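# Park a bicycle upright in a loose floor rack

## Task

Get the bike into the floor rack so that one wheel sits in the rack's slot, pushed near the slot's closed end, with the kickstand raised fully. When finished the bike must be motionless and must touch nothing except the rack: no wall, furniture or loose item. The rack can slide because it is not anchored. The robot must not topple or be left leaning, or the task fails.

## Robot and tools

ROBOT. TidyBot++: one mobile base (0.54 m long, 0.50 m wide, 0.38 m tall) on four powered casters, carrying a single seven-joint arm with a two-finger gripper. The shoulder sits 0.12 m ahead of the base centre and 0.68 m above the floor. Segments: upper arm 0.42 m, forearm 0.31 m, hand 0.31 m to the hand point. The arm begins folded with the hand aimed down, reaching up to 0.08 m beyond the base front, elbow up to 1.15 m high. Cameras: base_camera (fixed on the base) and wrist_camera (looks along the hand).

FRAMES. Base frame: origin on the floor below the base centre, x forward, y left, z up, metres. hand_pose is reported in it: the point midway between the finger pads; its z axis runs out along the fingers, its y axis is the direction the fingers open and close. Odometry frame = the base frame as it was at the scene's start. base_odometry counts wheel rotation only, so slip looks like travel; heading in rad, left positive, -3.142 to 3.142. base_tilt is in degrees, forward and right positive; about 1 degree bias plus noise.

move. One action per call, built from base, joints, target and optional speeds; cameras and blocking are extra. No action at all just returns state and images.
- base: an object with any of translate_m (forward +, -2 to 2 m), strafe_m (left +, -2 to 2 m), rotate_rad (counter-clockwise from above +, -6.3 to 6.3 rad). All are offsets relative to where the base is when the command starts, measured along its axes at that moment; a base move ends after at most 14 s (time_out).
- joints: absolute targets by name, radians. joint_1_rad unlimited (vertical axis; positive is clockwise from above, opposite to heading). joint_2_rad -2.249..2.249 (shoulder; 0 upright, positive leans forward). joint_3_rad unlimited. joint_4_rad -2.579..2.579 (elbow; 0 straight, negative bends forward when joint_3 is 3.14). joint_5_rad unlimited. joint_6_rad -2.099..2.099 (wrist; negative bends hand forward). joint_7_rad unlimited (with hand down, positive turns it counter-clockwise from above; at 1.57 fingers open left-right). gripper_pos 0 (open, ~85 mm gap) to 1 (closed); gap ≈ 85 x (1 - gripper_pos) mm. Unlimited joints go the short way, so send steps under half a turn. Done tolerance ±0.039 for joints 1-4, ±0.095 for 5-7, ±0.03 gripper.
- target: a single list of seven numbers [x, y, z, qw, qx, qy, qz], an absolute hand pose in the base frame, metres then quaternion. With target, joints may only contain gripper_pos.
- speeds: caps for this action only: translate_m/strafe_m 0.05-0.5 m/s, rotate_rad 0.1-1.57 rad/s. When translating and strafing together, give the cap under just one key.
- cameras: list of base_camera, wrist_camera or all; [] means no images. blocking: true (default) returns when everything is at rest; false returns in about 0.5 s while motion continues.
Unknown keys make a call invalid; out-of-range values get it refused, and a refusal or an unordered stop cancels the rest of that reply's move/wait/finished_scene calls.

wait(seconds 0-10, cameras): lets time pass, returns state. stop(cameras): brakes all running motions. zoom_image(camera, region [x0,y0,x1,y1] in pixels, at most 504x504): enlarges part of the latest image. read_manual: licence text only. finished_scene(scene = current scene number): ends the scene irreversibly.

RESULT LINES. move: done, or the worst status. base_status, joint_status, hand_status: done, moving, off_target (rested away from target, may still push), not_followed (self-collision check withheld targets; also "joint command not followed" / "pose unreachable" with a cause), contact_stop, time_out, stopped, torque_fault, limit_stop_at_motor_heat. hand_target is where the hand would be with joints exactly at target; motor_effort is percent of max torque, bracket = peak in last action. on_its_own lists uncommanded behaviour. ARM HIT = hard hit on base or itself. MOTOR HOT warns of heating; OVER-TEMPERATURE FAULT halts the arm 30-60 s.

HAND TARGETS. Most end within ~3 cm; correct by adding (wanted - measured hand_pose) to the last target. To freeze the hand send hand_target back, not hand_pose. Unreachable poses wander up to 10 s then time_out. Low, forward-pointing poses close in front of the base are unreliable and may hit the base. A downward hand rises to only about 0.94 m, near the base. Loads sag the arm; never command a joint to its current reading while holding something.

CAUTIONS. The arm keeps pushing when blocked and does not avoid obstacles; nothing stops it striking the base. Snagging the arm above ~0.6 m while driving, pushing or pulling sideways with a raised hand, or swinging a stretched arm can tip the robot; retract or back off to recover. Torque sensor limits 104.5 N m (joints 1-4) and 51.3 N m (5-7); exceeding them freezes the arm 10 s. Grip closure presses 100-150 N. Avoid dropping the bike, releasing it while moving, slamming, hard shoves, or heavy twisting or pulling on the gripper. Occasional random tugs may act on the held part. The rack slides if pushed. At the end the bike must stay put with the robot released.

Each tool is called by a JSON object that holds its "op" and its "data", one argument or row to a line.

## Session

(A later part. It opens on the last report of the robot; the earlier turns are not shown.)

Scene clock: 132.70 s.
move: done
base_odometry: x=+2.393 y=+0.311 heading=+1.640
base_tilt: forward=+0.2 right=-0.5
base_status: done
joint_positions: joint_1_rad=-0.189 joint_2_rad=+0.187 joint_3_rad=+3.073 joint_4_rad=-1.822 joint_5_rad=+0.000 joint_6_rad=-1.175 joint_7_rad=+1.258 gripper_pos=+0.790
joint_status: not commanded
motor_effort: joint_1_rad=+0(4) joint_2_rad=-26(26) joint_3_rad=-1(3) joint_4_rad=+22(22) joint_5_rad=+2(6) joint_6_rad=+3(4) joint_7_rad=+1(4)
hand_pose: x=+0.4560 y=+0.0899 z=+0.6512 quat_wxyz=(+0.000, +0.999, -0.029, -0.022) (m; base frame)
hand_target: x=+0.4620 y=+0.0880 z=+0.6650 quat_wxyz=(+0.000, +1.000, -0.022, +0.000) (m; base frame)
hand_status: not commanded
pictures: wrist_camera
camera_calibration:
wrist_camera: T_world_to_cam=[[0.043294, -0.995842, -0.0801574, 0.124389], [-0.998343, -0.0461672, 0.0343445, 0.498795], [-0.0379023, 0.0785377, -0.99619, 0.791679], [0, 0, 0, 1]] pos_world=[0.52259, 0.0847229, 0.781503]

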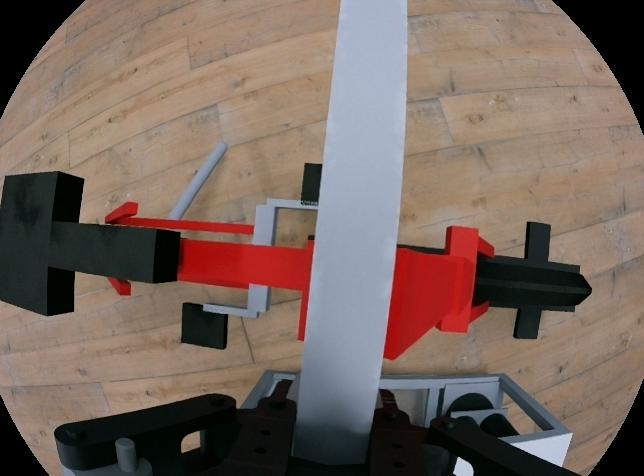

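{"op": "move", "data": {
  "base": {"strafe_m": -0.03, "translate_m": -0.001},
  "speeds": {"strafe_m": 0.06},
  "cameras": ["wrist_camera"]
}}

{"op": "zoom_image", "data": {
  "camera": "wrist_camera",
  "region": [440, 180, 644, 380]
}}

Scene clock: 134.33 s.
move: done
base_odometry: x=+2.423 y=+0.312 heading=+1.640
base_tilt: forward=+0.2 right=-0.5
base_status: done
joint_positions: joint_1_rad=-0.197 joint_2_rad=+0.186 joint_3_rad=+3.072 joint_4_rad=-1.822 joint_5_rad=-0.005 joint_6_rad=-1.175 joint_7_rad=+1.258 gripper_pos=+0.790
joint_status: not commanded
motor_effort: joint_1_rad=+2(5) joint_2_rad=-27(27) joint_3_rad=+0(3) joint_4_rad=+20(21) joint_5_rad=+1(7) joint_6_rad=+2(3) joint_7_rad=+2(5)
hand_pose: x=+0.4547 y=+0.0945 z=+0.6514 quat_wxyz=(-0.003, +0.999, -0.025, -0.023) (m; base frame)
hand_target: x=+0.4620 y=+0.0880 z=+0.6650 quat_wxyz=(+0.000, +1.000, -0.022, +0.000) (m; base frame)
hand_status: not commanded
pictures: wrist_camera
camera_calibration:
wrist_camera: T_world_to_cam=[[0.0498706, -0.995107, -0.0852976, 0.129309], [-0.997978, -0.0530184, 0.0350444, 0.497787], [-0.0393952, 0.0833774, -0.995739, 0.791375], [0, 0, 0, 1]] pos_world=[0.521508, 0.0890848, 0.781588]

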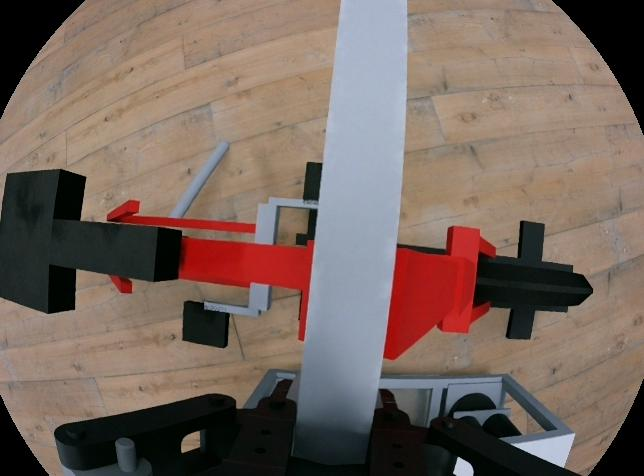

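Scaled by 2.471.

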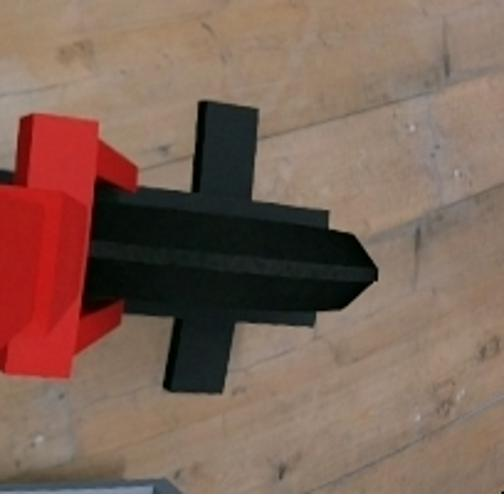

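{"op": "move", "data": {
  "base": {"strafe_m": -0.025},
  "speeds": {"strafe_m": 0.06},
  "cameras": ["wrist_camera"]
}}

{"op": "zoom_image", "data": {
  "camera": "wrist_camera",
  "region": [440, 180, 644, 380]
}}

Scene clock: 143.00 s.
move: done
base_odometry: x=+2.448 y=+0.314 heading=+1.640
base_tilt: forward=+0.2 right=-0.5
base_status: done
joint_positions: joint_1_rad=-0.210 joint_2_rad=+0.186 joint_3_rad=+3.066 joint_4_rad=-1.822 joint_5_rad=-0.008 joint_6_rad=-1.175 joint_7_rad=+1.258 gripper_pos=+0.790
joint_status: not commanded
motor_effort: joint_1_rad=+4(8) joint_2_rad=-26(26) joint_3_rad=+2(5) joint_4_rad=+20(21) joint_5_rad=+2(7) joint_6_rad=+2(3) joint_7_rad=+0(4)
hand_pose: x=+0.4526 y=+0.1017 z=+0.6515 quat_wxyz=(-0.004, +1.000, -0.016, -0.023) (m; base frame)
hand_target: x=+0.4620 y=+0.0880 z=+0.6650 quat_wxyz=(+0.000, +1.000, -0.022, +0.000) (m; base frame)
hand_status: not commanded
pictures: wrist_camera
camera_calibration:
wrist_camera: T_world_to_cam=[[0.0673691, -0.99375, -0.0890077, 0.130896], [-0.996859, -0.0707657, 0.0355687, 0.497048], [-0.0416451, 0.0863318, -0.995396, 0.791314], [0, 0, 0, 1]] pos_world=[0.519623, 0.0969366, 0.781641]

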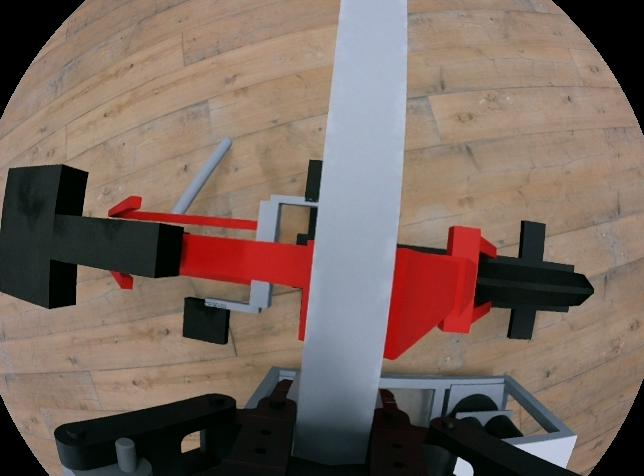

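Scaled by 2.471.

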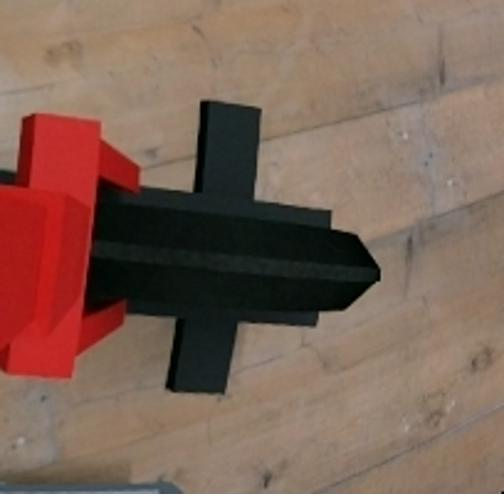

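{"op": "move", "data": {
  "base": {"strafe_m": 0.017},
  "speeds": {"strafe_m": 0.06},
  "cameras": []
}}

{"op": "move", "data": {
  "joints": {"gripper_pos": 0.65},
  "cameras": ["base_camera"]
}}

{"op": "wait", "data": {
  "seconds": 0.5,
  "cameras": ["all"]
}}

Scene clock: 144.60 s.
move: done
base_odometry: x=+2.431 y=+0.313 heading=+1.640
base_tilt: forward=+0.2 right=-0.5
base_status: done
joint_positions: joint_1_rad=-0.190 joint_2_rad=+0.186 joint_3_rad=+3.072 joint_4_rad=-1.823 joint_5_rad=-0.002 joint_6_rad=-1.175 joint_7_rad=+1.258 gripper_pos=+0.790
joint_status: not commanded
motor_effort: joint_1_rad=+1(4) joint_2_rad=-25(27) joint_3_rad=+0(3) joint_4_rad=+18(23) joint_5_rad=+3(5) joint_6_rad=-3(5) joint_7_rad=+0(1)
hand_pose: x=+0.4553 y=+0.0913 z=+0.6512 quat_wxyz=(-0.001, +0.999, -0.028, -0.022) (m; base frame)
hand_target: x=+0.4620 y=+0.0880 z=+0.6650 quat_wxyz=(+0.000, +1.000, -0.022, +0.000) (m; base frame)
hand_status: not commanded
pictures: none
No camera images: "cameras" was empty.

Scene clock: 145.43 s.
move: done
base_odometry: x=+2.431 y=+0.313 heading=+1.640
base_tilt: forward=+0.2 right=-0.5
base_status: not commanded
joint_positions: joint_1_rad=-0.190 joint_2_rad=+0.162 joint_3_rad=+3.072 joint_4_rad=-1.821 joint_5_rad=-0.002 joint_6_rad=-1.175 joint_7_rad=+1.258 gripper_pos=+0.650
joint_status: all done
motor_effort: joint_1_rad=+0(1) joint_2_rad=-19(25) joint_3_rad=+0(1) joint_4_rad=+16(19) joint_5_rad=+1(3) joint_6_rad=+0(4) joint_7_rad=+1(1)
hand_pose: x=+0.4568 y=+0.0916 z=+0.6602 quat_wxyz=(-0.004, +1.000, -0.028, -0.010) (m; base frame)
hand_target: x=+0.4620 y=+0.0880 z=+0.6650 quat_wxyz=(+0.000, +1.000, -0.022, +0.000) (m; base frame)
hand_status: not commanded
pictures: base_camera

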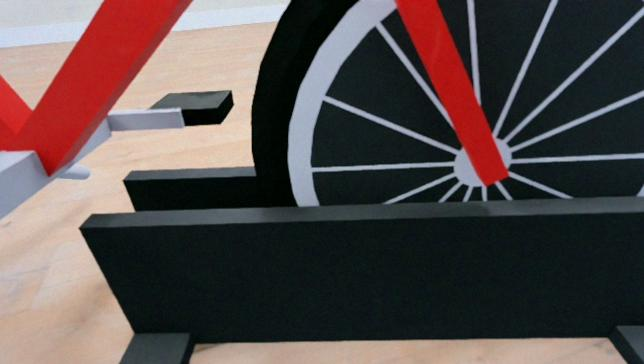

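Scene clock: 145.93 s.
base_odometry: x=+2.431 y=+0.313 heading=+1.640
base_tilt: forward=+0.2 right=-0.5
base_status: not commanded
joint_positions: joint_1_rad=-0.190 joint_2_rad=+0.162 joint_3_rad=+3.072 joint_4_rad=-1.821 joint_5_rad=-0.002 joint_6_rad=-1.175 joint_7_rad=+1.258 gripper_pos=+0.650
joint_status: all done
motor_effort: joint_1_rad=+0(1) joint_2_rad=-21(25) joint_3_rad=+0(1) joint_4_rad=+15(19) joint_5_rad=+0(3) joint_6_rad=+0(4) joint_7_rad=+1(1)
hand_pose: x=+0.4568 y=+0.0916 z=+0.6602 quat_wxyz=(-0.004, +1.000, -0.028, -0.010) (m; base frame)
hand_target: x=+0.4620 y=+0.0880 z=+0.6650 quat_wxyz=(+0.000, +1.000, -0.022, +0.000) (m; base frame)
hand_status: not commanded
wait: 0.50 s; at rest by 0.27 s
pictures: base_camera, wrist_camera
camera_calibration:
wrist_camera: T_world_to_cam=[[0.0472642, -0.995177, -0.0859583, 0.128735], [-0.998799, -0.0481978, 0.00881685, 0.516687], [-0.0129173, 0.0854383, -0.99626, 0.788498], [0, 0, 0, 1]] pos_world=[0.520168, 0.0856491, 0.792059]

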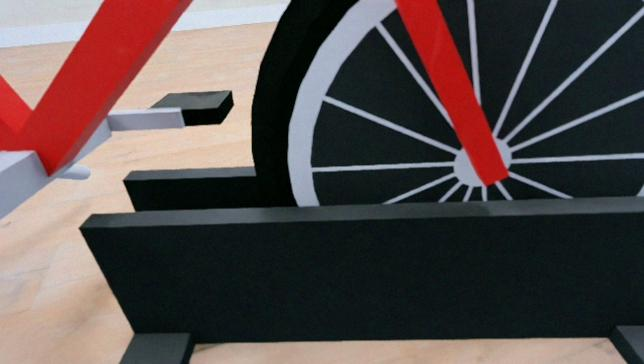

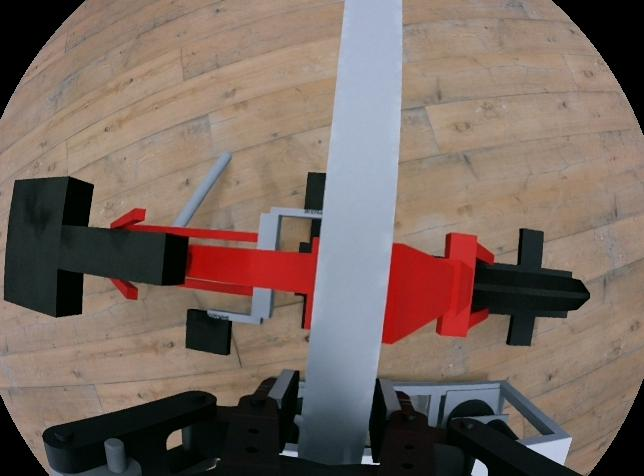

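Stable. Open and raise.

{"op": "move", "data": {
  "joints": {"gripper_pos": 0.2},
  "cameras": []
}}

{"op": "move", "data": {
  "target": [0.457, 0.088, 0.80, 0, 0.9998, -0.03, 0],
  "cameras": ["all"]
}}

Scene clock: 147.17 s.
move: done
base_odometry: x=+2.431 y=+0.313 heading=+1.640
base_tilt: forward=+0.2 right=-0.5
base_status: not commanded
joint_positions: joint_1_rad=-0.190 joint_2_rad=+0.162 joint_3_rad=+3.072 joint_4_rad=-1.821 joint_5_rad=-0.002 joint_6_rad=-1.175 joint_7_rad=+1.258 gripper_pos=+0.200
joint_status: all done
motor_effort: joint_1_rad=+0(1) joint_2_rad=-20(21) joint_3_rad=+0(1) joint_4_rad=+16(18) joint_5_rad=+1(1) joint_6_rad=+0(1) joint_7_rad=+1(1)
hand_pose: x=+0.4568 y=+0.0916 z=+0.6602 quat_wxyz=(-0.004, +1.000, -0.028, -0.010) (m; base frame)
hand_target: x=+0.4620 y=+0.0880 z=+0.6650 quat_wxyz=(+0.000, +1.000, -0.022, +0.000) (m; base frame)
hand_status: not commanded
pictures: none
No camera images: "cameras" was empty.

Scene clock: 148.97 s.
move: off_target
base_odometry: x=+2.431 y=+0.313 heading=+1.640
base_tilt: forward=+0.2 right=-0.5
base_status: not commanded
joint_positions: joint_1_rad=-0.190 joint_2_rad=+0.095 joint_3_rad=+3.072 joint_4_rad=-1.467 joint_5_rad=-0.002 joint_6_rad=-1.544 joint_7_rad=+1.258 gripper_pos=+0.200
joint_status: not commanded
motor_effort: joint_1_rad=+0(1) joint_2_rad=-19(22) joint_3_rad=-1(1) joint_4_rad=+17(19) joint_5_rad=+0(2) joint_6_rad=+0(1) joint_7_rad=+1(1)
hand_pose: x=+0.4711 y=+0.0946 z=+0.7924 quat_wxyz=(-0.009, +0.999, -0.027, +0.016) (m; base frame)
hand_target: x=+0.4570 y=+0.0880 z=+0.8000 quat_wxyz=(+0.000, +1.000, -0.030, +0.000) (m; base frame)
hand_status: off_target (0.017 m and 2.1 deg from the pose sent, 0.140 m and 1.2 deg at the start)
pictures: base_camera, wrist_camera
camera_calibration:
wrist_camera: T_world_to_cam=[[0.0524362, -0.994355, -0.0922396, 0.144849], [-0.997911, -0.0486847, -0.0424626, 0.57015], [0.0377322, 0.0942735, -0.994831, 0.894344], [0, 0, 0, 1]] pos_world=[0.527618, 0.0874761, 0.927292]

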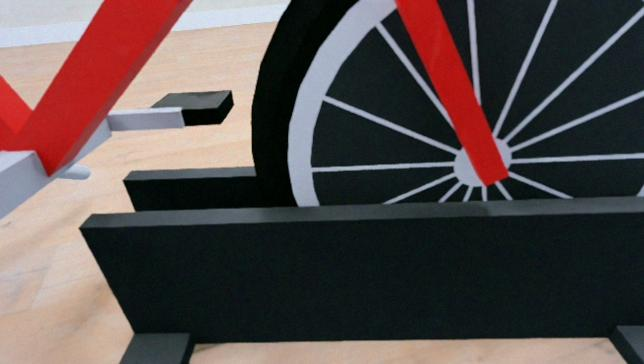

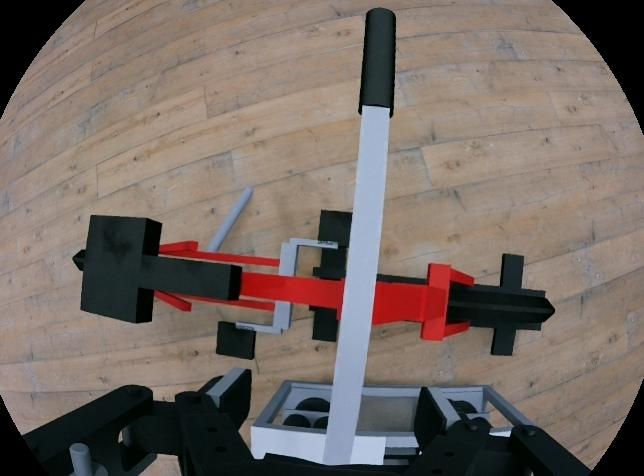

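{"op": "move", "data": {
  "base": {"translate_m": -0.33},
  "speeds": {"translate_m": 0.4},
  "cameras": ["wrist_camera"]
}}

{"op": "move", "data": {
  "base": {"translate_m": 0.349, "strafe_m": 1.183, "rotate_rad": -1.612},
  "joints": {"joint_1_rad": 0.0, "joint_2_rad": -0.36, "joint_3_rad": 3.18, "joint_4_rad": -2.52, "joint_5_rad": 0.03, "joint_6_rad": -0.3, "joint_7_rad": 1.57, "gripper_pos": 1.0},
  "cameras": ["all"]
}}

Scene clock: 155.70 s.
move: done
base_odometry: x=+2.454 y=-0.017 heading=+1.640
base_tilt: forward=+0.2 right=-0.5
base_status: done
joint_positions: joint_1_rad=-0.189 joint_2_rad=+0.085 joint_3_rad=+3.072 joint_4_rad=-1.466 joint_5_rad=-0.002 joint_6_rad=-1.552 joint_7_rad=+1.258 gripper_pos=+0.200
joint_status: not commanded
motor_effort: joint_1_rad=+1(1) joint_2_rad=-19(22) joint_3_rad=+0(1) joint_4_rad=+18(19) joint_5_rad=+1(1) joint_6_rad=-1(2) joint_7_rad=+1(1)
hand_pose: x=+0.4679 y=+0.0937 z=+0.7966 quat_wxyz=(-0.009, +0.999, -0.027, +0.018) (m; base frame)
hand_target: x=+0.4570 y=+0.0880 z=+0.8000 quat_wxyz=(+0.000, +1.000, -0.030, +0.000) (m; base frame)
hand_status: not commanded
pictures: wrist_camera
camera_calibration:
wrist_camera: T_world_to_cam=[[0.052342, -0.994347, -0.0923859, 0.144614], [-0.997739, -0.0481656, -0.0468727, 0.570529], [0.0421579, 0.0946304, -0.994619, 0.89649], [0, 0, 0, 1]] pos_world=[0.523875, 0.0864408, 0.931769]

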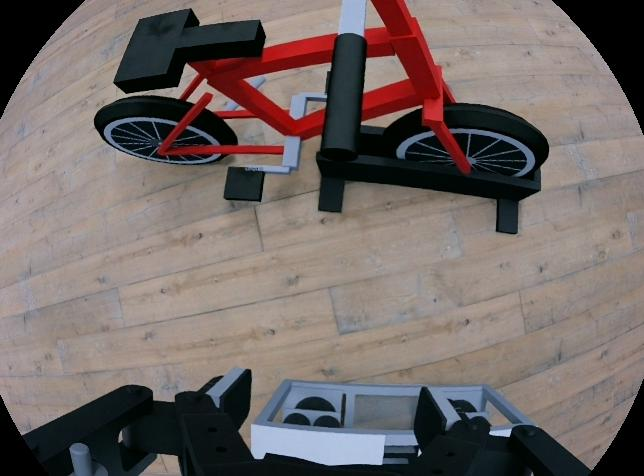

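Scene clock: 159.87 s.
move: done
base_odometry: x=+1.250 y=+0.250 heading=+0.028
base_tilt: forward=+0.2 right=-0.5
base_status: done
joint_positions: joint_1_rad=-0.011 joint_2_rad=-0.354 joint_3_rad=+3.159 joint_4_rad=-2.499 joint_5_rad=-0.002 joint_6_rad=-0.356 joint_7_rad=+1.496 gripper_pos=+0.999
joint_status: all done
motor_effort: joint_1_rad=+0(2) joint_2_rad=-4(19) joint_3_rad=+0(2) joint_4_rad=+17(21) joint_5_rad=+1(2) joint_6_rad=+5(6) joint_7_rad=+1(2)
hand_pose: x=+0.4233 y=+0.0002 z=+0.6563 quat_wxyz=(-0.014, +0.948, -0.039, +0.314) (m; base frame)
hand_target: x=+0.4285 y=-0.0122 z=+0.6593 quat_wxyz=(+0.008, +0.942, -0.008, +0.334) (m; base frame)
hand_status: not commanded
pictures: base_camera, wrist_camera
camera_calibration:
wrist_camera: T_world_to_cam=[[0.0638185, -0.99664, -0.0513411, 0.00930441], [-0.795821, -0.0197824, -0.605209, 0.795875], [0.60216, 0.0794819, -0.794409, 0.399164], [0, 0, 0, 1]] pos_world=[0.39242, -0.00670879, 0.799248]

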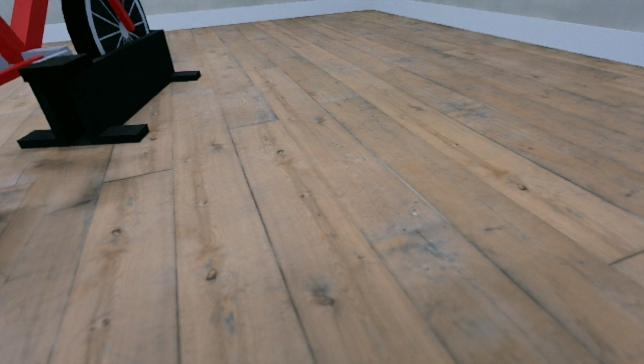

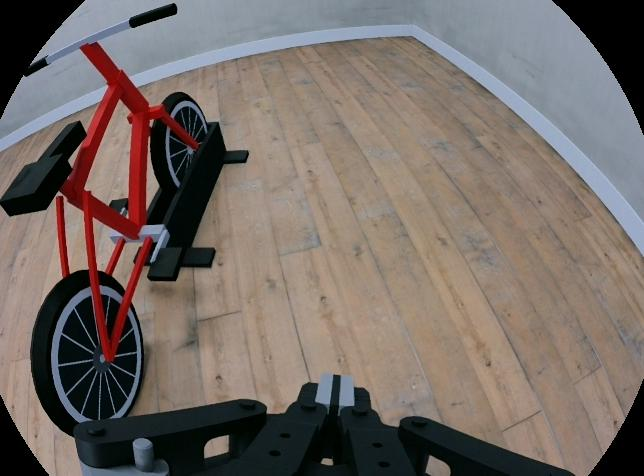

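{"op": "move", "data": {
  "base": {"strafe_m": 0.67},
  "cameras": ["all"]
}}

{"op": "zoom_image", "data": {
  "camera": "wrist_camera",
  "region": [200, 0, 644, 440]
}}

Scene clock: 163.03 s.
move: done
base_odometry: x=+1.231 y=+0.919 heading=+0.028
base_tilt: forward=+0.2 right=-0.5
base_status: done
joint_positions: joint_1_rad=-0.011 joint_2_rad=-0.354 joint_3_rad=+3.161 joint_4_rad=-2.499 joint_5_rad=-0.002 joint_6_rad=-0.356 joint_7_rad=+1.497 gripper_pos=+0.999
joint_status: not commanded
motor_effort: joint_1_rad=+0(1) joint_2_rad=-4(5) joint_3_rad=+0(1) joint_4_rad=+19(20) joint_5_rad=+1(2) joint_6_rad=+5(6) joint_7_rad=+1(1)
hand_pose: x=+0.4234 y=-0.0004 z=+0.6563 quat_wxyz=(-0.014, +0.948, -0.040, +0.315) (m; base frame)
hand_target: x=+0.4285 y=-0.0122 z=+0.6593 quat_wxyz=(+0.008, +0.942, -0.008, +0.334) (m; base frame)
hand_status: not commanded
pictures: base_camera, wrist_camera
camera_calibration:
wrist_camera: T_world_to_cam=[[0.0618411, -0.996736, -0.0518963, 0.00987086], [-0.795715, -0.0178477, -0.605408, 0.796046], [0.602506, 0.0787338, -0.794222, 0.398936], [0, 0, 0, 1]] pos_world=[0.392454, -0.00736348, 0.799288]

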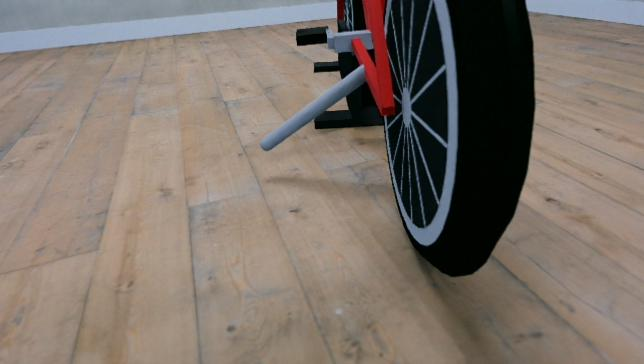

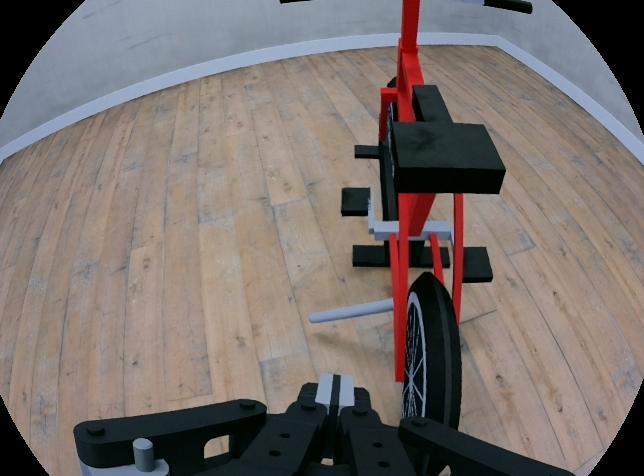

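Scaled by 1.135.

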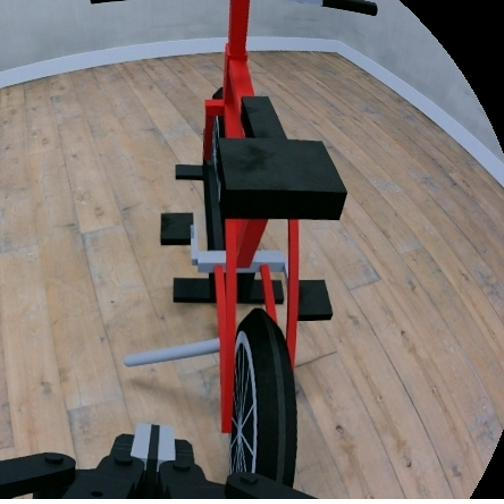

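{"op": "move", "data": {
  "base": {"translate_m": 0.145},
  "speeds": {"translate_m": 0.1},
  "target": [0.74, 0.04, 0.30, 0, 1, 0, 0],
  "cameras": ["all"]
}}

Scene clock: 169.87 s.
move: off_target
base_odometry: x=+1.376 y=+0.924 heading=+0.028
base_tilt: forward=+0.3 right=-0.5
base_status: done
joint_positions: joint_1_rad=-0.061 joint_2_rad=+1.212 joint_3_rad=+3.161 joint_4_rad=-1.134 joint_5_rad=-0.002 joint_6_rad=-0.751 joint_7_rad=+1.497 gripper_pos=+0.999
joint_status: not commanded
motor_effort: joint_1_rad=+0(2) joint_2_rad=-44(47) joint_3_rad=+0(1) joint_4_rad=+12(20) joint_5_rad=+2(2) joint_6_rad=+0(6) joint_7_rad=+1(1)
hand_pose: x=+0.7508 y=+0.0288 z=+0.2985 quat_wxyz=(+0.007, +1.000, -0.011, +0.023) (m; base frame)
hand_target: x=+0.7400 y=+0.0400 z=+0.3000 quat_wxyz=(+0.000, +1.000, +0.000, +0.000) (m; base frame)
hand_status: off_target (0.016 m and 3.0 deg from the pose sent, 0.478 m and 37.0 deg at the start)
pictures: base_camera, wrist_camera
camera_calibration:
wrist_camera: T_world_to_cam=[[0.0854912, -0.994615, -0.0585923, -0.0156525], [-0.99514, -0.0823564, -0.05398, 0.827496], [0.0488638, 0.0629223, -0.996822, 0.391818], [0, 0, 0, 1]] pos_world=[0.805667, 0.0279273, 0.434324]

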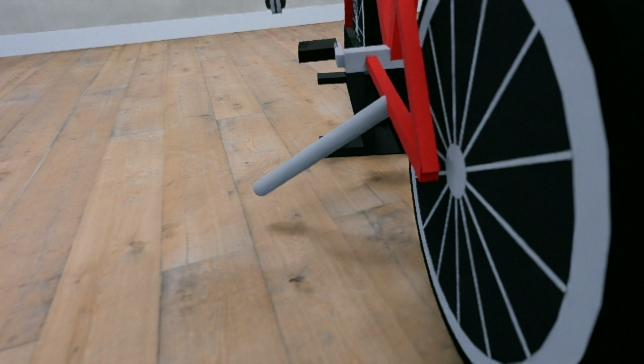

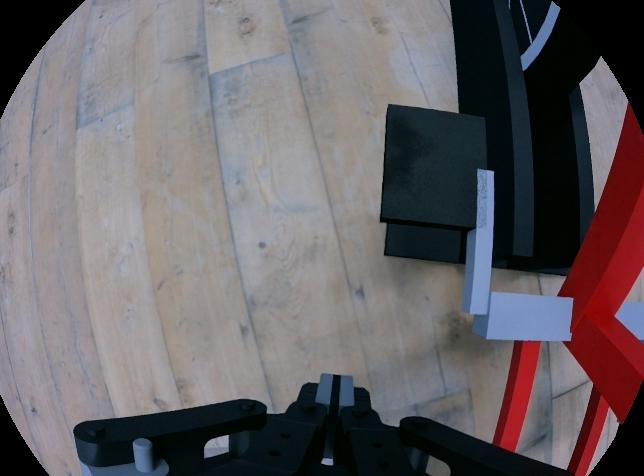

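{"op": "move", "data": {
  "target": [0.735, 0.062, 0.17, 0, 1, 0, 0],
  "cameras": ["all"]
}}

Scene clock: 172.90 s.
move: off_target
base_odometry: x=+1.376 y=+0.924 heading=+0.028
base_tilt: forward=+0.2 right=-0.5
base_status: not commanded
joint_positions: joint_1_rad=-0.101 joint_2_rad=+1.475 joint_3_rad=+3.161 joint_4_rad=-0.994 joint_5_rad=-0.010 joint_6_rad=-0.742 joint_7_rad=+1.497 gripper_pos=+0.999
joint_status: not commanded
motor_effort: joint_1_rad=+0(2) joint_2_rad=-45(49) joint_3_rad=+0(1) joint_4_rad=+12(14) joint_5_rad=+0(2) joint_6_rad=-1(1) joint_7_rad=+1(1)
hand_pose: x=+0.7096 y=+0.0520 z=+0.1652 quat_wxyz=(+0.009, +0.999, +0.008, -0.034) (m; base frame)
hand_target: x=+0.7350 y=+0.0620 z=+0.1700 quat_wxyz=(+0.000, +1.000, +0.000, +0.000) (m; base frame)
hand_status: off_target (0.028 m and 4.2 deg from the pose sent, 0.134 m and 3.0 deg at the start)
pictures: base_camera, wrist_camera
camera_calibration:
wrist_camera: T_world_to_cam=[[0.114646, -0.991227, -0.0657718, -0.0165321], [-0.991083, -0.118652, 0.0606269, 0.76119], [-0.067899, 0.0582347, -0.995991, 0.342427], [0, 0, 0, 1]] pos_world=[0.779548, 0.0539889, 0.293819]

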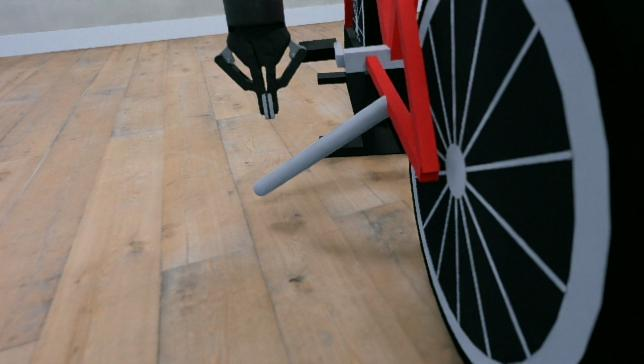

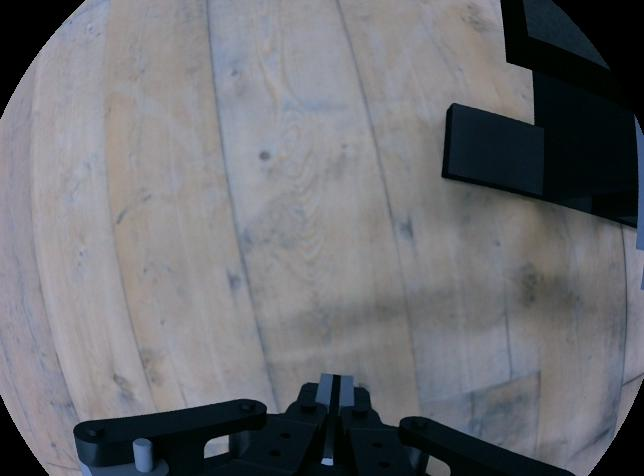

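{"op": "move", "data": {
  "target": [0.768, 0.064, 0.16, 0, 1, 0, 0],
  "cameras": []
}}

{"op": "move", "data": {
  "target": [0.768, 0.064, 0.085, 0, 1, 0, 0],
  "cameras": ["all"]
}}

{"op": "zoom_image", "data": {
  "camera": "base_camera",
  "region": [180, 0, 480, 300]
}}

Scene clock: 174.83 s.
move: off_target
base_odometry: x=+1.376 y=+0.924 heading=+0.028
base_tilt: forward=+0.2 right=-0.5
base_status: not commanded
joint_positions: joint_1_rad=-0.101 joint_2_rad=+1.553 joint_3_rad=+3.161 joint_4_rad=-0.767 joint_5_rad=-0.011 joint_6_rad=-0.773 joint_7_rad=+1.497 gripper_pos=+0.999
joint_status: not commanded
motor_effort: joint_1_rad=+0(1) joint_2_rad=-48(48) joint_3_rad=-1(1) joint_4_rad=+14(14) joint_5_rad=+1(2) joint_6_rad=+1(2) joint_7_rad=+1(1)
hand_pose: x=+0.7818 y=+0.0605 z=+0.1638 quat_wxyz=(+0.003, +1.000, +0.009, +0.024) (m; base frame)
hand_target: x=+0.7679 y=+0.0640 z=+0.1600 quat_wxyz=(+0.000, +1.000, +0.000, +0.000) (m; base frame)
hand_status: off_target (0.015 m and 3.0 deg from the pose sent, 0.060 m and 4.2 deg at the start)
pictures: none
No camera images: "cameras" was empty.

Scene clock: 176.43 s.
move: off_target
base_odometry: x=+1.376 y=+0.924 heading=+0.028
base_tilt: forward=+0.2 right=-0.5
base_status: not commanded
joint_positions: joint_1_rad=-0.101 joint_2_rad=+1.770 joint_3_rad=+3.161 joint_4_rad=-0.526 joint_5_rad=-0.017 joint_6_rad=-0.810 joint_7_rad=+1.497 gripper_pos=+0.999
joint_status: not commanded
motor_effort: joint_1_rad=+1(1) joint_2_rad=-46(50) joint_3_rad=-1(1) joint_4_rad=+14(15) joint_5_rad=+1(2) joint_6_rad=+1(1) joint_7_rad=+1(1)
hand_pose: x=+0.7743 y=+0.0625 z=+0.0784 quat_wxyz=(+0.002, +1.000, +0.009, +0.018) (m; base frame)
hand_target: x=+0.7680 y=+0.0640 z=+0.0850 quat_wxyz=(+0.000, +1.000, +0.000, +0.000) (m; base frame)
hand_status: off_target (0.009 m and 2.3 deg from the pose sent, 0.080 m and 3.0 deg at the start)
pictures: base_camera, wrist_camera
camera_calibration:
wrist_camera: T_world_to_cam=[[0.12477, -0.989736, -0.0696765, -0.0269468], [-0.99156, -0.12189, -0.0441663, 0.840678], [0.0352201, 0.074599, -0.996591, 0.178984], [0, 0, 0, 1]] pos_world=[0.830641, 0.0624483, 0.213626]

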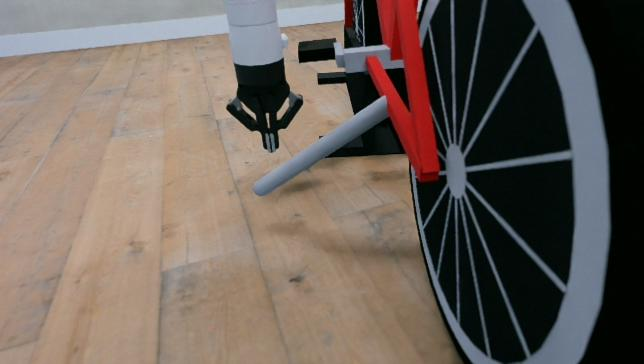

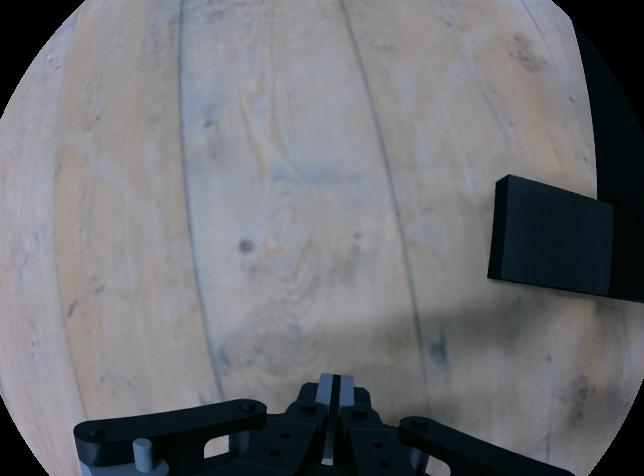

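Scaled by 1.680.

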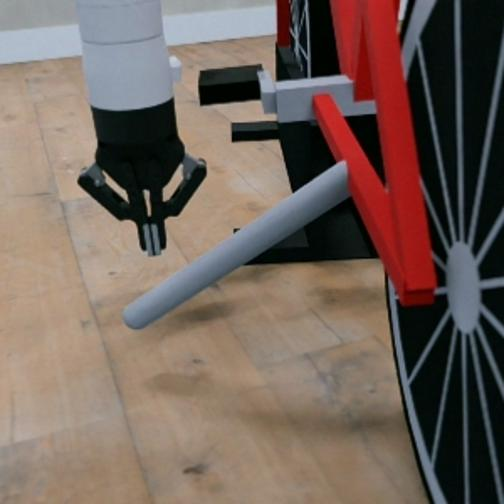

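{"op": "move", "data": {
  "target": [0.755, 0.05, 0.068, 0, 1, 0, 0],
  "cameras": ["base_camera"]
}}

{"op": "move", "data": {
  "target": [0.69, 0.05, 0.07, 0, 1, 0, 0],
  "cameras": ["base_camera"]
}}

Scene clock: 178.03 s.
move: done
base_odometry: x=+1.376 y=+0.924 heading=+0.028
base_tilt: forward=+0.2 right=-0.5
base_status: not commanded
joint_positions: joint_1_rad=-0.096 joint_2_rad=+1.773 joint_3_rad=+3.161 joint_4_rad=-0.557 joint_5_rad=-0.017 joint_6_rad=-0.810 joint_7_rad=+1.497 gripper_pos=+0.999
joint_status: not commanded
motor_effort: joint_1_rad=+0(1) joint_2_rad=-46(48) joint_3_rad=-1(1) joint_4_rad=+13(14) joint_5_rad=+0(2) joint_6_rad=+0(2) joint_7_rad=+1(1)
hand_pose: x=+0.7571 y=+0.0576 z=+0.0692 quat_wxyz=(+0.003, +1.000, +0.007, +0.001) (m; base frame)
hand_target: x=+0.7550 y=+0.0500 z=+0.0680 quat_wxyz=(+0.000, +1.000, +0.000, +0.000) (m; base frame)
hand_status: done (0.008 m and 0.9 deg from the pose sent, 0.025 m and 2.3 deg at the start)
pictures: base_camera

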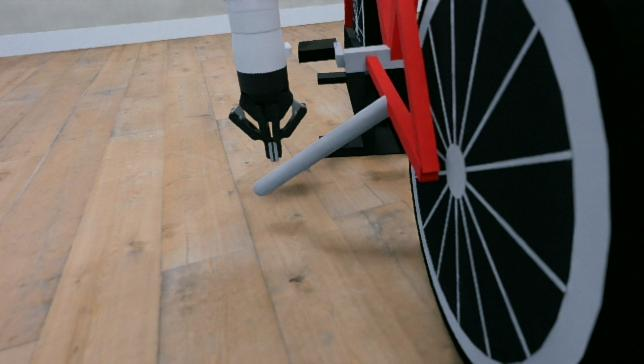

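Scene clock: 179.63 s.
move: off_target
base_odometry: x=+1.376 y=+0.924 heading=+0.028
base_tilt: forward=+0.2 right=-0.5
base_status: not commanded
joint_positions: joint_1_rad=-0.096 joint_2_rad=+1.649 joint_3_rad=+3.161 joint_4_rad=-0.977 joint_5_rad=-0.017 joint_6_rad=-0.569 joint_7_rad=+1.497 gripper_pos=+0.999
joint_status: not commanded
motor_effort: joint_1_rad=+0(1) joint_2_rad=-43(46) joint_3_rad=-1(1) joint_4_rad=+9(14) joint_5_rad=+2(2) joint_6_rad=+0(1) joint_7_rad=+1(1)
hand_pose: x=+0.6750 y=+0.0467 z=+0.0645 quat_wxyz=(+0.007, +1.000, +0.004, -0.026) (m; base frame)
hand_target: x=+0.6900 y=+0.0500 z=+0.0700 quat_wxyz=(+0.000, +1.000, +0.000, +0.000) (m; base frame)
hand_status: off_target (0.016 m and 3.1 deg from the pose sent, 0.067 m and 0.9 deg at the start)
pictures: base_camera

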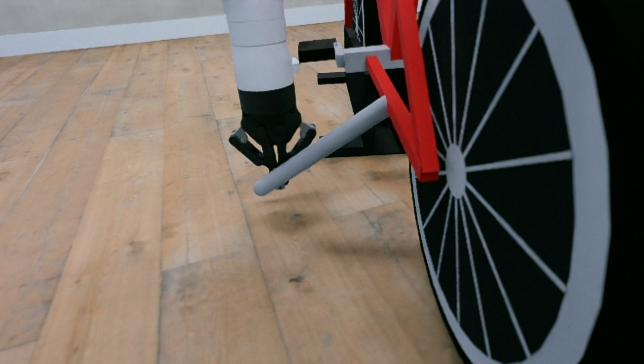

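Hand is right behind (in front of) the leg. Pull.

{"op": "move", "data": {
  "target": [0.63, 0.05, 0.068, 0, 1, 0, 0],
  "cameras": ["base_camera"]
}}

{"op": "move", "data": {
  "target": [0.575, 0.05, 0.065, 0, 1, 0, 0],
  "cameras": ["base_camera"]
}}

Scene clock: 181.37 s.
move: off_target
base_odometry: x=+1.376 y=+0.924 heading=+0.028
base_tilt: forward=+0.2 right=-0.5
base_status: not commanded
joint_positions: joint_1_rad=-0.096 joint_2_rad=+1.569 joint_3_rad=+3.161 joint_4_rad=-1.220 joint_5_rad=-0.019 joint_6_rad=-0.332 joint_7_rad=+1.497 gripper_pos=+0.999
joint_status: not commanded
motor_effort: joint_1_rad=+0(2) joint_2_rad=-37(43) joint_3_rad=+0(2) joint_4_rad=+2(9) joint_5_rad=+0(2) joint_6_rad=-3(5) joint_7_rad=+1(1)
hand_pose: x=+0.6533 y=+0.0430 z=+0.0761 quat_wxyz=(+0.006, +1.000, +0.002, +0.011) (m; base frame)
hand_target: x=+0.6300 y=+0.0500 z=+0.0680 quat_wxyz=(+0.000, +1.000, +0.000, +0.000) (m; base frame)
hand_status: off_target (0.026 m and 1.5 deg from the pose sent, 0.045 m and 3.1 deg at the start)
pictures: base_camera

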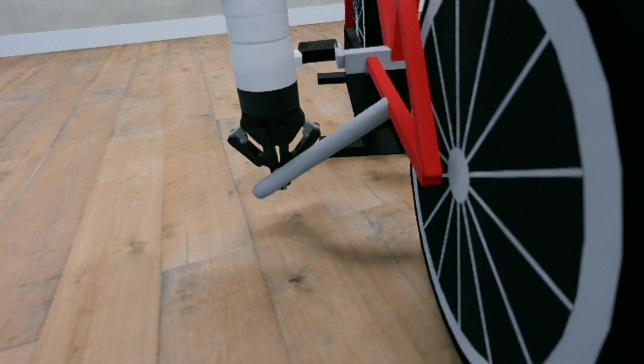

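Scene clock: 182.53 s.
move: off_target
base_odometry: x=+1.376 y=+0.924 heading=+0.028
base_tilt: forward=+0.2 right=-0.5
base_status: not commanded
joint_positions: joint_1_rad=-0.103 joint_2_rad=+1.529 joint_3_rad=+3.161 joint_4_rad=-1.397 joint_5_rad=-0.020 joint_6_rad=-0.135 joint_7_rad=+1.497 gripper_pos=+0.999
joint_status: not commanded
motor_effort: joint_1_rad=+0(2) joint_2_rad=-32(37) joint_3_rad=+0(1) joint_4_rad=-4(5) joint_5_rad=+1(2) joint_6_rad=-6(7) joint_7_rad=+0(1)
hand_pose: x=+0.6300 y=+0.0432 z=+0.0818 quat_wxyz=(+0.004, +0.999, +0.005, +0.041) (m; base frame)
hand_target: x=+0.5750 y=+0.0500 z=+0.0650 quat_wxyz=(+0.000, +1.000, +0.000, +0.000) (m; base frame)
hand_status: off_target (0.058 m and 4.7 deg from the pose sent, 0.079 m and 1.5 deg at the start)
pictures: base_camera

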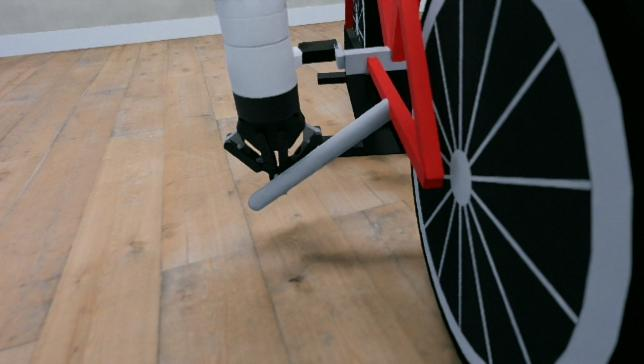

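{"op": "move", "data": {
  "target": [0.51, 0.052, 0.055, 0, 1, 0, 0],
  "cameras": ["base_camera"]
}}

{"op": "move", "data": {
  "target": [0.45, 0.055, 0.055, 0, 1, 0, 0],
  "cameras": ["base_camera"]
}}

Scene clock: 184.33 s.
move: off_target
base_odometry: x=+1.376 y=+0.924 heading=+0.028
base_tilt: forward=+0.2 right=-0.5
base_status: not commanded
joint_positions: joint_1_rad=-0.124 joint_2_rad=+1.513 joint_3_rad=+3.153 joint_4_rad=-1.582 joint_5_rad=-0.020 joint_6_rad=+0.067 joint_7_rad=+1.497 gripper_pos=+0.999
joint_status: not commanded
motor_effort: joint_1_rad=+2(3) joint_2_rad=-25(33) joint_3_rad=+1(1) joint_4_rad=-7(8) joint_5_rad=+0(2) joint_6_rad=-5(7) joint_7_rad=+0(1)
hand_pose: x=+0.5861 y=+0.0518 z=+0.0826 quat_wxyz=(+0.000, +0.998, +0.015, +0.057) (m; base frame)
hand_target: x=+0.5100 y=+0.0520 z=+0.0550 quat_wxyz=(+0.000, +1.000, +0.000, +0.000) (m; base frame)
hand_status: off_target (0.081 m and 6.8 deg from the pose sent, 0.123 m and 4.7 deg at the start)
pictures: base_camera

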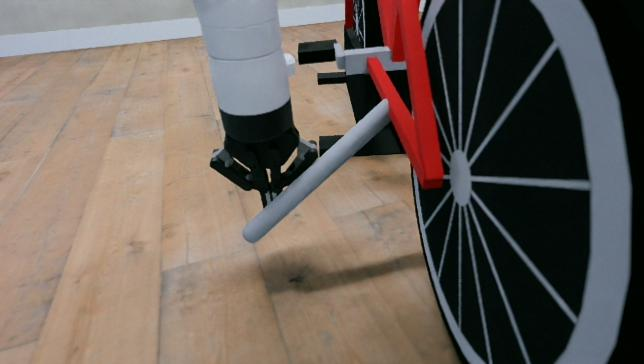

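Scene clock: 185.97 s.
move: off_target
base_odometry: x=+1.376 y=+0.924 heading=+0.028
base_tilt: forward=+0.2 right=-0.5
base_status: not commanded
joint_positions: joint_1_rad=-0.145 joint_2_rad=+1.607 joint_3_rad=+3.130 joint_4_rad=-1.805 joint_5_rad=-0.033 joint_6_rad=+0.224 joint_7_rad=+1.497 gripper_pos=+0.999
joint_status: not commanded
motor_effort: joint_1_rad=+1(5) joint_2_rad=-31(35) joint_3_rad=-1(3) joint_4_rad=-5(9) joint_5_rad=+1(2) joint_6_rad=-1(6) joint_7_rad=+1(1)
hand_pose: x=+0.4367 y=+0.0528 z=+0.0527 quat_wxyz=(+0.001, +1.000, +0.019, -0.023) (m; base frame)
hand_target: x=+0.4500 y=+0.0550 z=+0.0550 quat_wxyz=(+0.000, +1.000, +0.000, +0.000) (m; base frame)
hand_status: off_target (0.014 m and 3.5 deg from the pose sent, 0.139 m and 6.8 deg at the start)
pictures: base_camera

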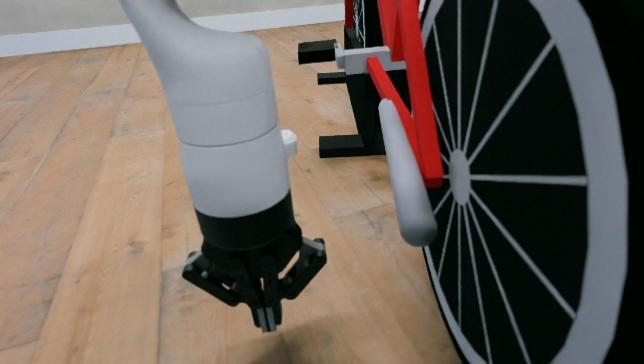

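{"op": "move", "data": {
  "target": [0.46, 0.16, 0.25, 0, 1, 0, 0],
  "cameras": ["base_camera"]
}}

{"op": "zoom_image", "data": {
  "camera": "base_camera",
  "region": [280, 0, 560, 300]
}}

Scene clock: 188.27 s.
move: off_target
base_odometry: x=+1.376 y=+0.924 heading=+0.028
base_tilt: forward=+0.2 right=-0.5
base_status: not commanded
joint_positions: joint_1_rad=-0.426 joint_2_rad=+1.105 joint_3_rad=+3.130 joint_4_rad=-2.020 joint_5_rad=-0.179 joint_6_rad=+0.049 joint_7_rad=+1.426 gripper_pos=+0.999
joint_status: not commanded
motor_effort: joint_1_rad=+1(2) joint_2_rad=-32(35) joint_3_rad=-1(2) joint_4_rad=+1(5) joint_5_rad=+1(2) joint_6_rad=+2(2) joint_7_rad=+1(1)
hand_pose: x=+0.4821 y=+0.1707 z=+0.2460 quat_wxyz=(-0.013, +0.998, +0.054, +0.030) (m; base frame)
hand_target: x=+0.4600 y=+0.1600 z=+0.2500 quat_wxyz=(+0.000, +1.000, +0.000, +0.000) (m; base frame)
hand_status: off_target (0.025 m and 7.2 deg from the pose sent, 0.226 m and 3.5 deg at the start)
pictures: base_camera

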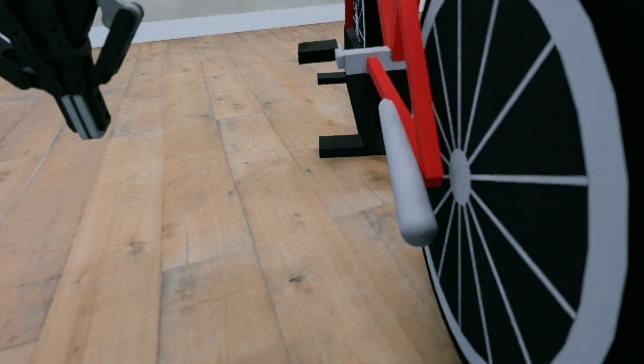

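Scaled by 1.680.

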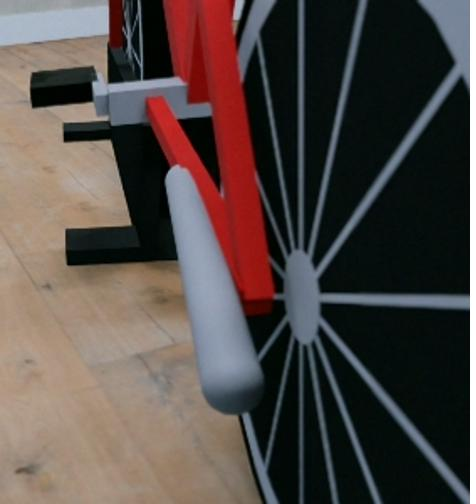

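{"op": "move", "data": {
  "joints": {"joint_1_rad": -0.1, "joint_2_rad": -0.36, "joint_3_rad": 3.18, "joint_4_rad": -2.52, "joint_5_rad": 0.03, "joint_6_rad": -0.3, "joint_7_rad": 1.57},
  "base": {"translate_m": 0.025},
  "speeds": {"translate_m": 0.05},
  "cameras": ["all"]
}}

{"op": "zoom_image", "data": {
  "camera": "base_camera",
  "region": [280, 0, 560, 300]
}}

{"op": "zoom_image", "data": {
  "camera": "wrist_camera",
  "region": [200, 0, 644, 440]
}}

Scene clock: 192.70 s.
move: done
base_odometry: x=+1.401 y=+0.924 heading=+0.028
base_tilt: forward=+0.2 right=-0.5
base_status: done
joint_positions: joint_1_rad=-0.114 joint_2_rad=-0.350 joint_3_rad=+3.156 joint_4_rad=-2.494 joint_5_rad=-0.007 joint_6_rad=-0.242 joint_7_rad=+1.496 gripper_pos=+0.999
joint_status: all done
motor_effort: joint_1_rad=+0(2) joint_2_rad=-3(35) joint_3_rad=+0(1) joint_4_rad=+19(20) joint_5_rad=+0(2) joint_6_rad=+6(7) joint_7_rad=+1(2)
hand_pose: x=+0.4504 y=+0.0354 z=+0.6798 quat_wxyz=(-0.037, +0.930, +0.008, +0.367) (m; base frame)
hand_target: x=+0.4281 y=+0.0187 z=+0.6593 quat_wxyz=(-0.008, +0.942, +0.040, +0.334) (m; base frame)
hand_status: not commanded
pictures: base_camera, wrist_camera
camera_calibration:
wrist_camera: T_world_to_cam=[[0.169658, -0.984383, -0.0469715, -0.00722079], [-0.716229, -0.0904225, -0.691982, 0.858013], [0.676928, 0.151042, -0.720385, 0.312147], [0, 0, 0, 1]] pos_world=[0.404458, 0.0233282, 0.818256]

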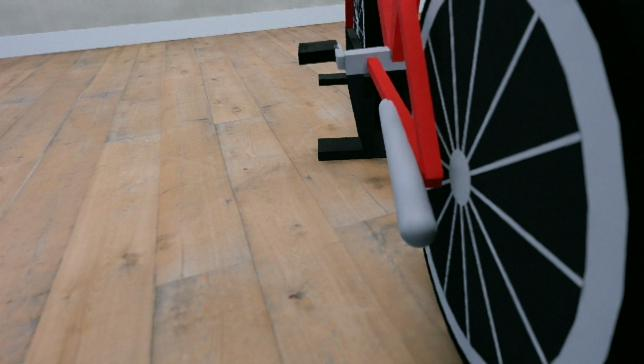

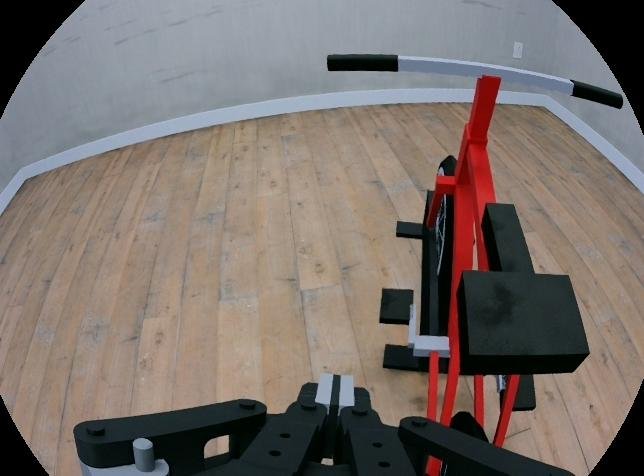

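Scaled by 1.680.

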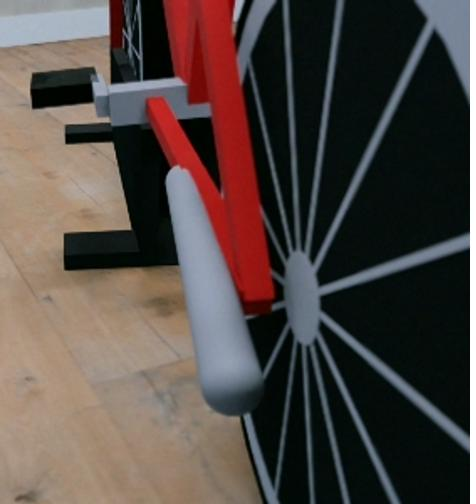

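Scaled by 1.135.

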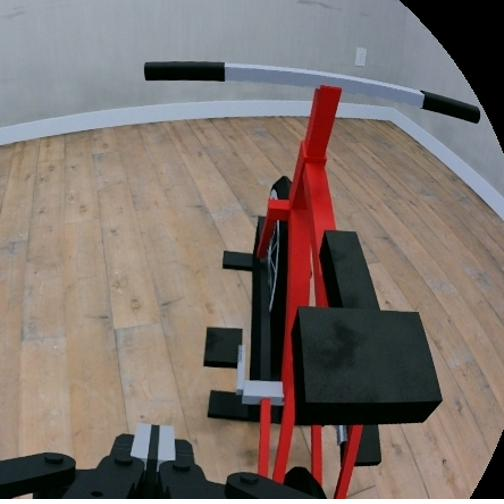

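{"op": "move", "data": {
  "base": {"translate_m": 0.03},
  "speeds": {"translate_m": 0.05},
  "cameras": ["base_camera"]
}}

{"op": "zoom_image", "data": {
  "camera": "base_camera",
  "region": [280, 0, 560, 300]
}}

Scene clock: 194.60 s.
move: done
base_odometry: x=+1.431 y=+0.925 heading=+0.029
base_tilt: forward=+0.2 right=-0.5
base_status: done
joint_positions: joint_1_rad=-0.114 joint_2_rad=-0.352 joint_3_rad=+3.156 joint_4_rad=-2.496 joint_5_rad=-0.006 joint_6_rad=-0.244 joint_7_rad=+1.496 gripper_pos=+0.999
joint_status: not commanded
motor_effort: joint_1_rad=+0(1) joint_2_rad=-5(6) joint_3_rad=+0(1) joint_4_rad=+19(20) joint_5_rad=+0(2) joint_6_rad=+6(7) joint_7_rad=+1(1)
hand_pose: x=+0.4493 y=+0.0350 z=+0.6791 quat_wxyz=(-0.036, +0.930, +0.009, +0.366) (m; base frame)
hand_target: x=+0.4281 y=+0.0187 z=+0.6593 quat_wxyz=(-0.008, +0.942, +0.040, +0.334) (m; base frame)
hand_status: not commanded
pictures: base_camera

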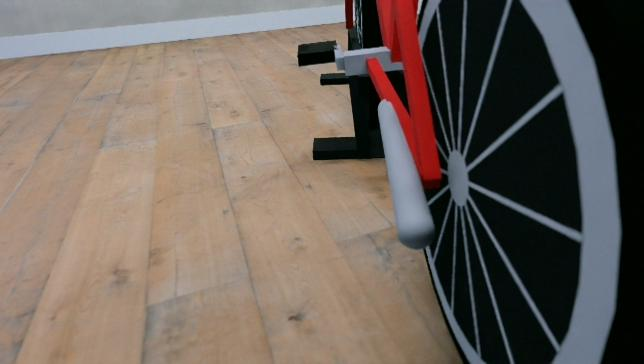

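Scaled by 1.680.

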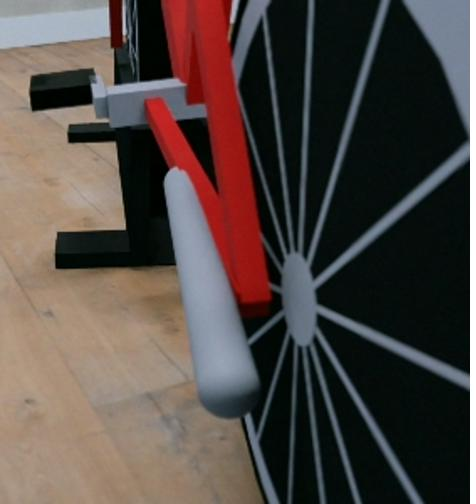

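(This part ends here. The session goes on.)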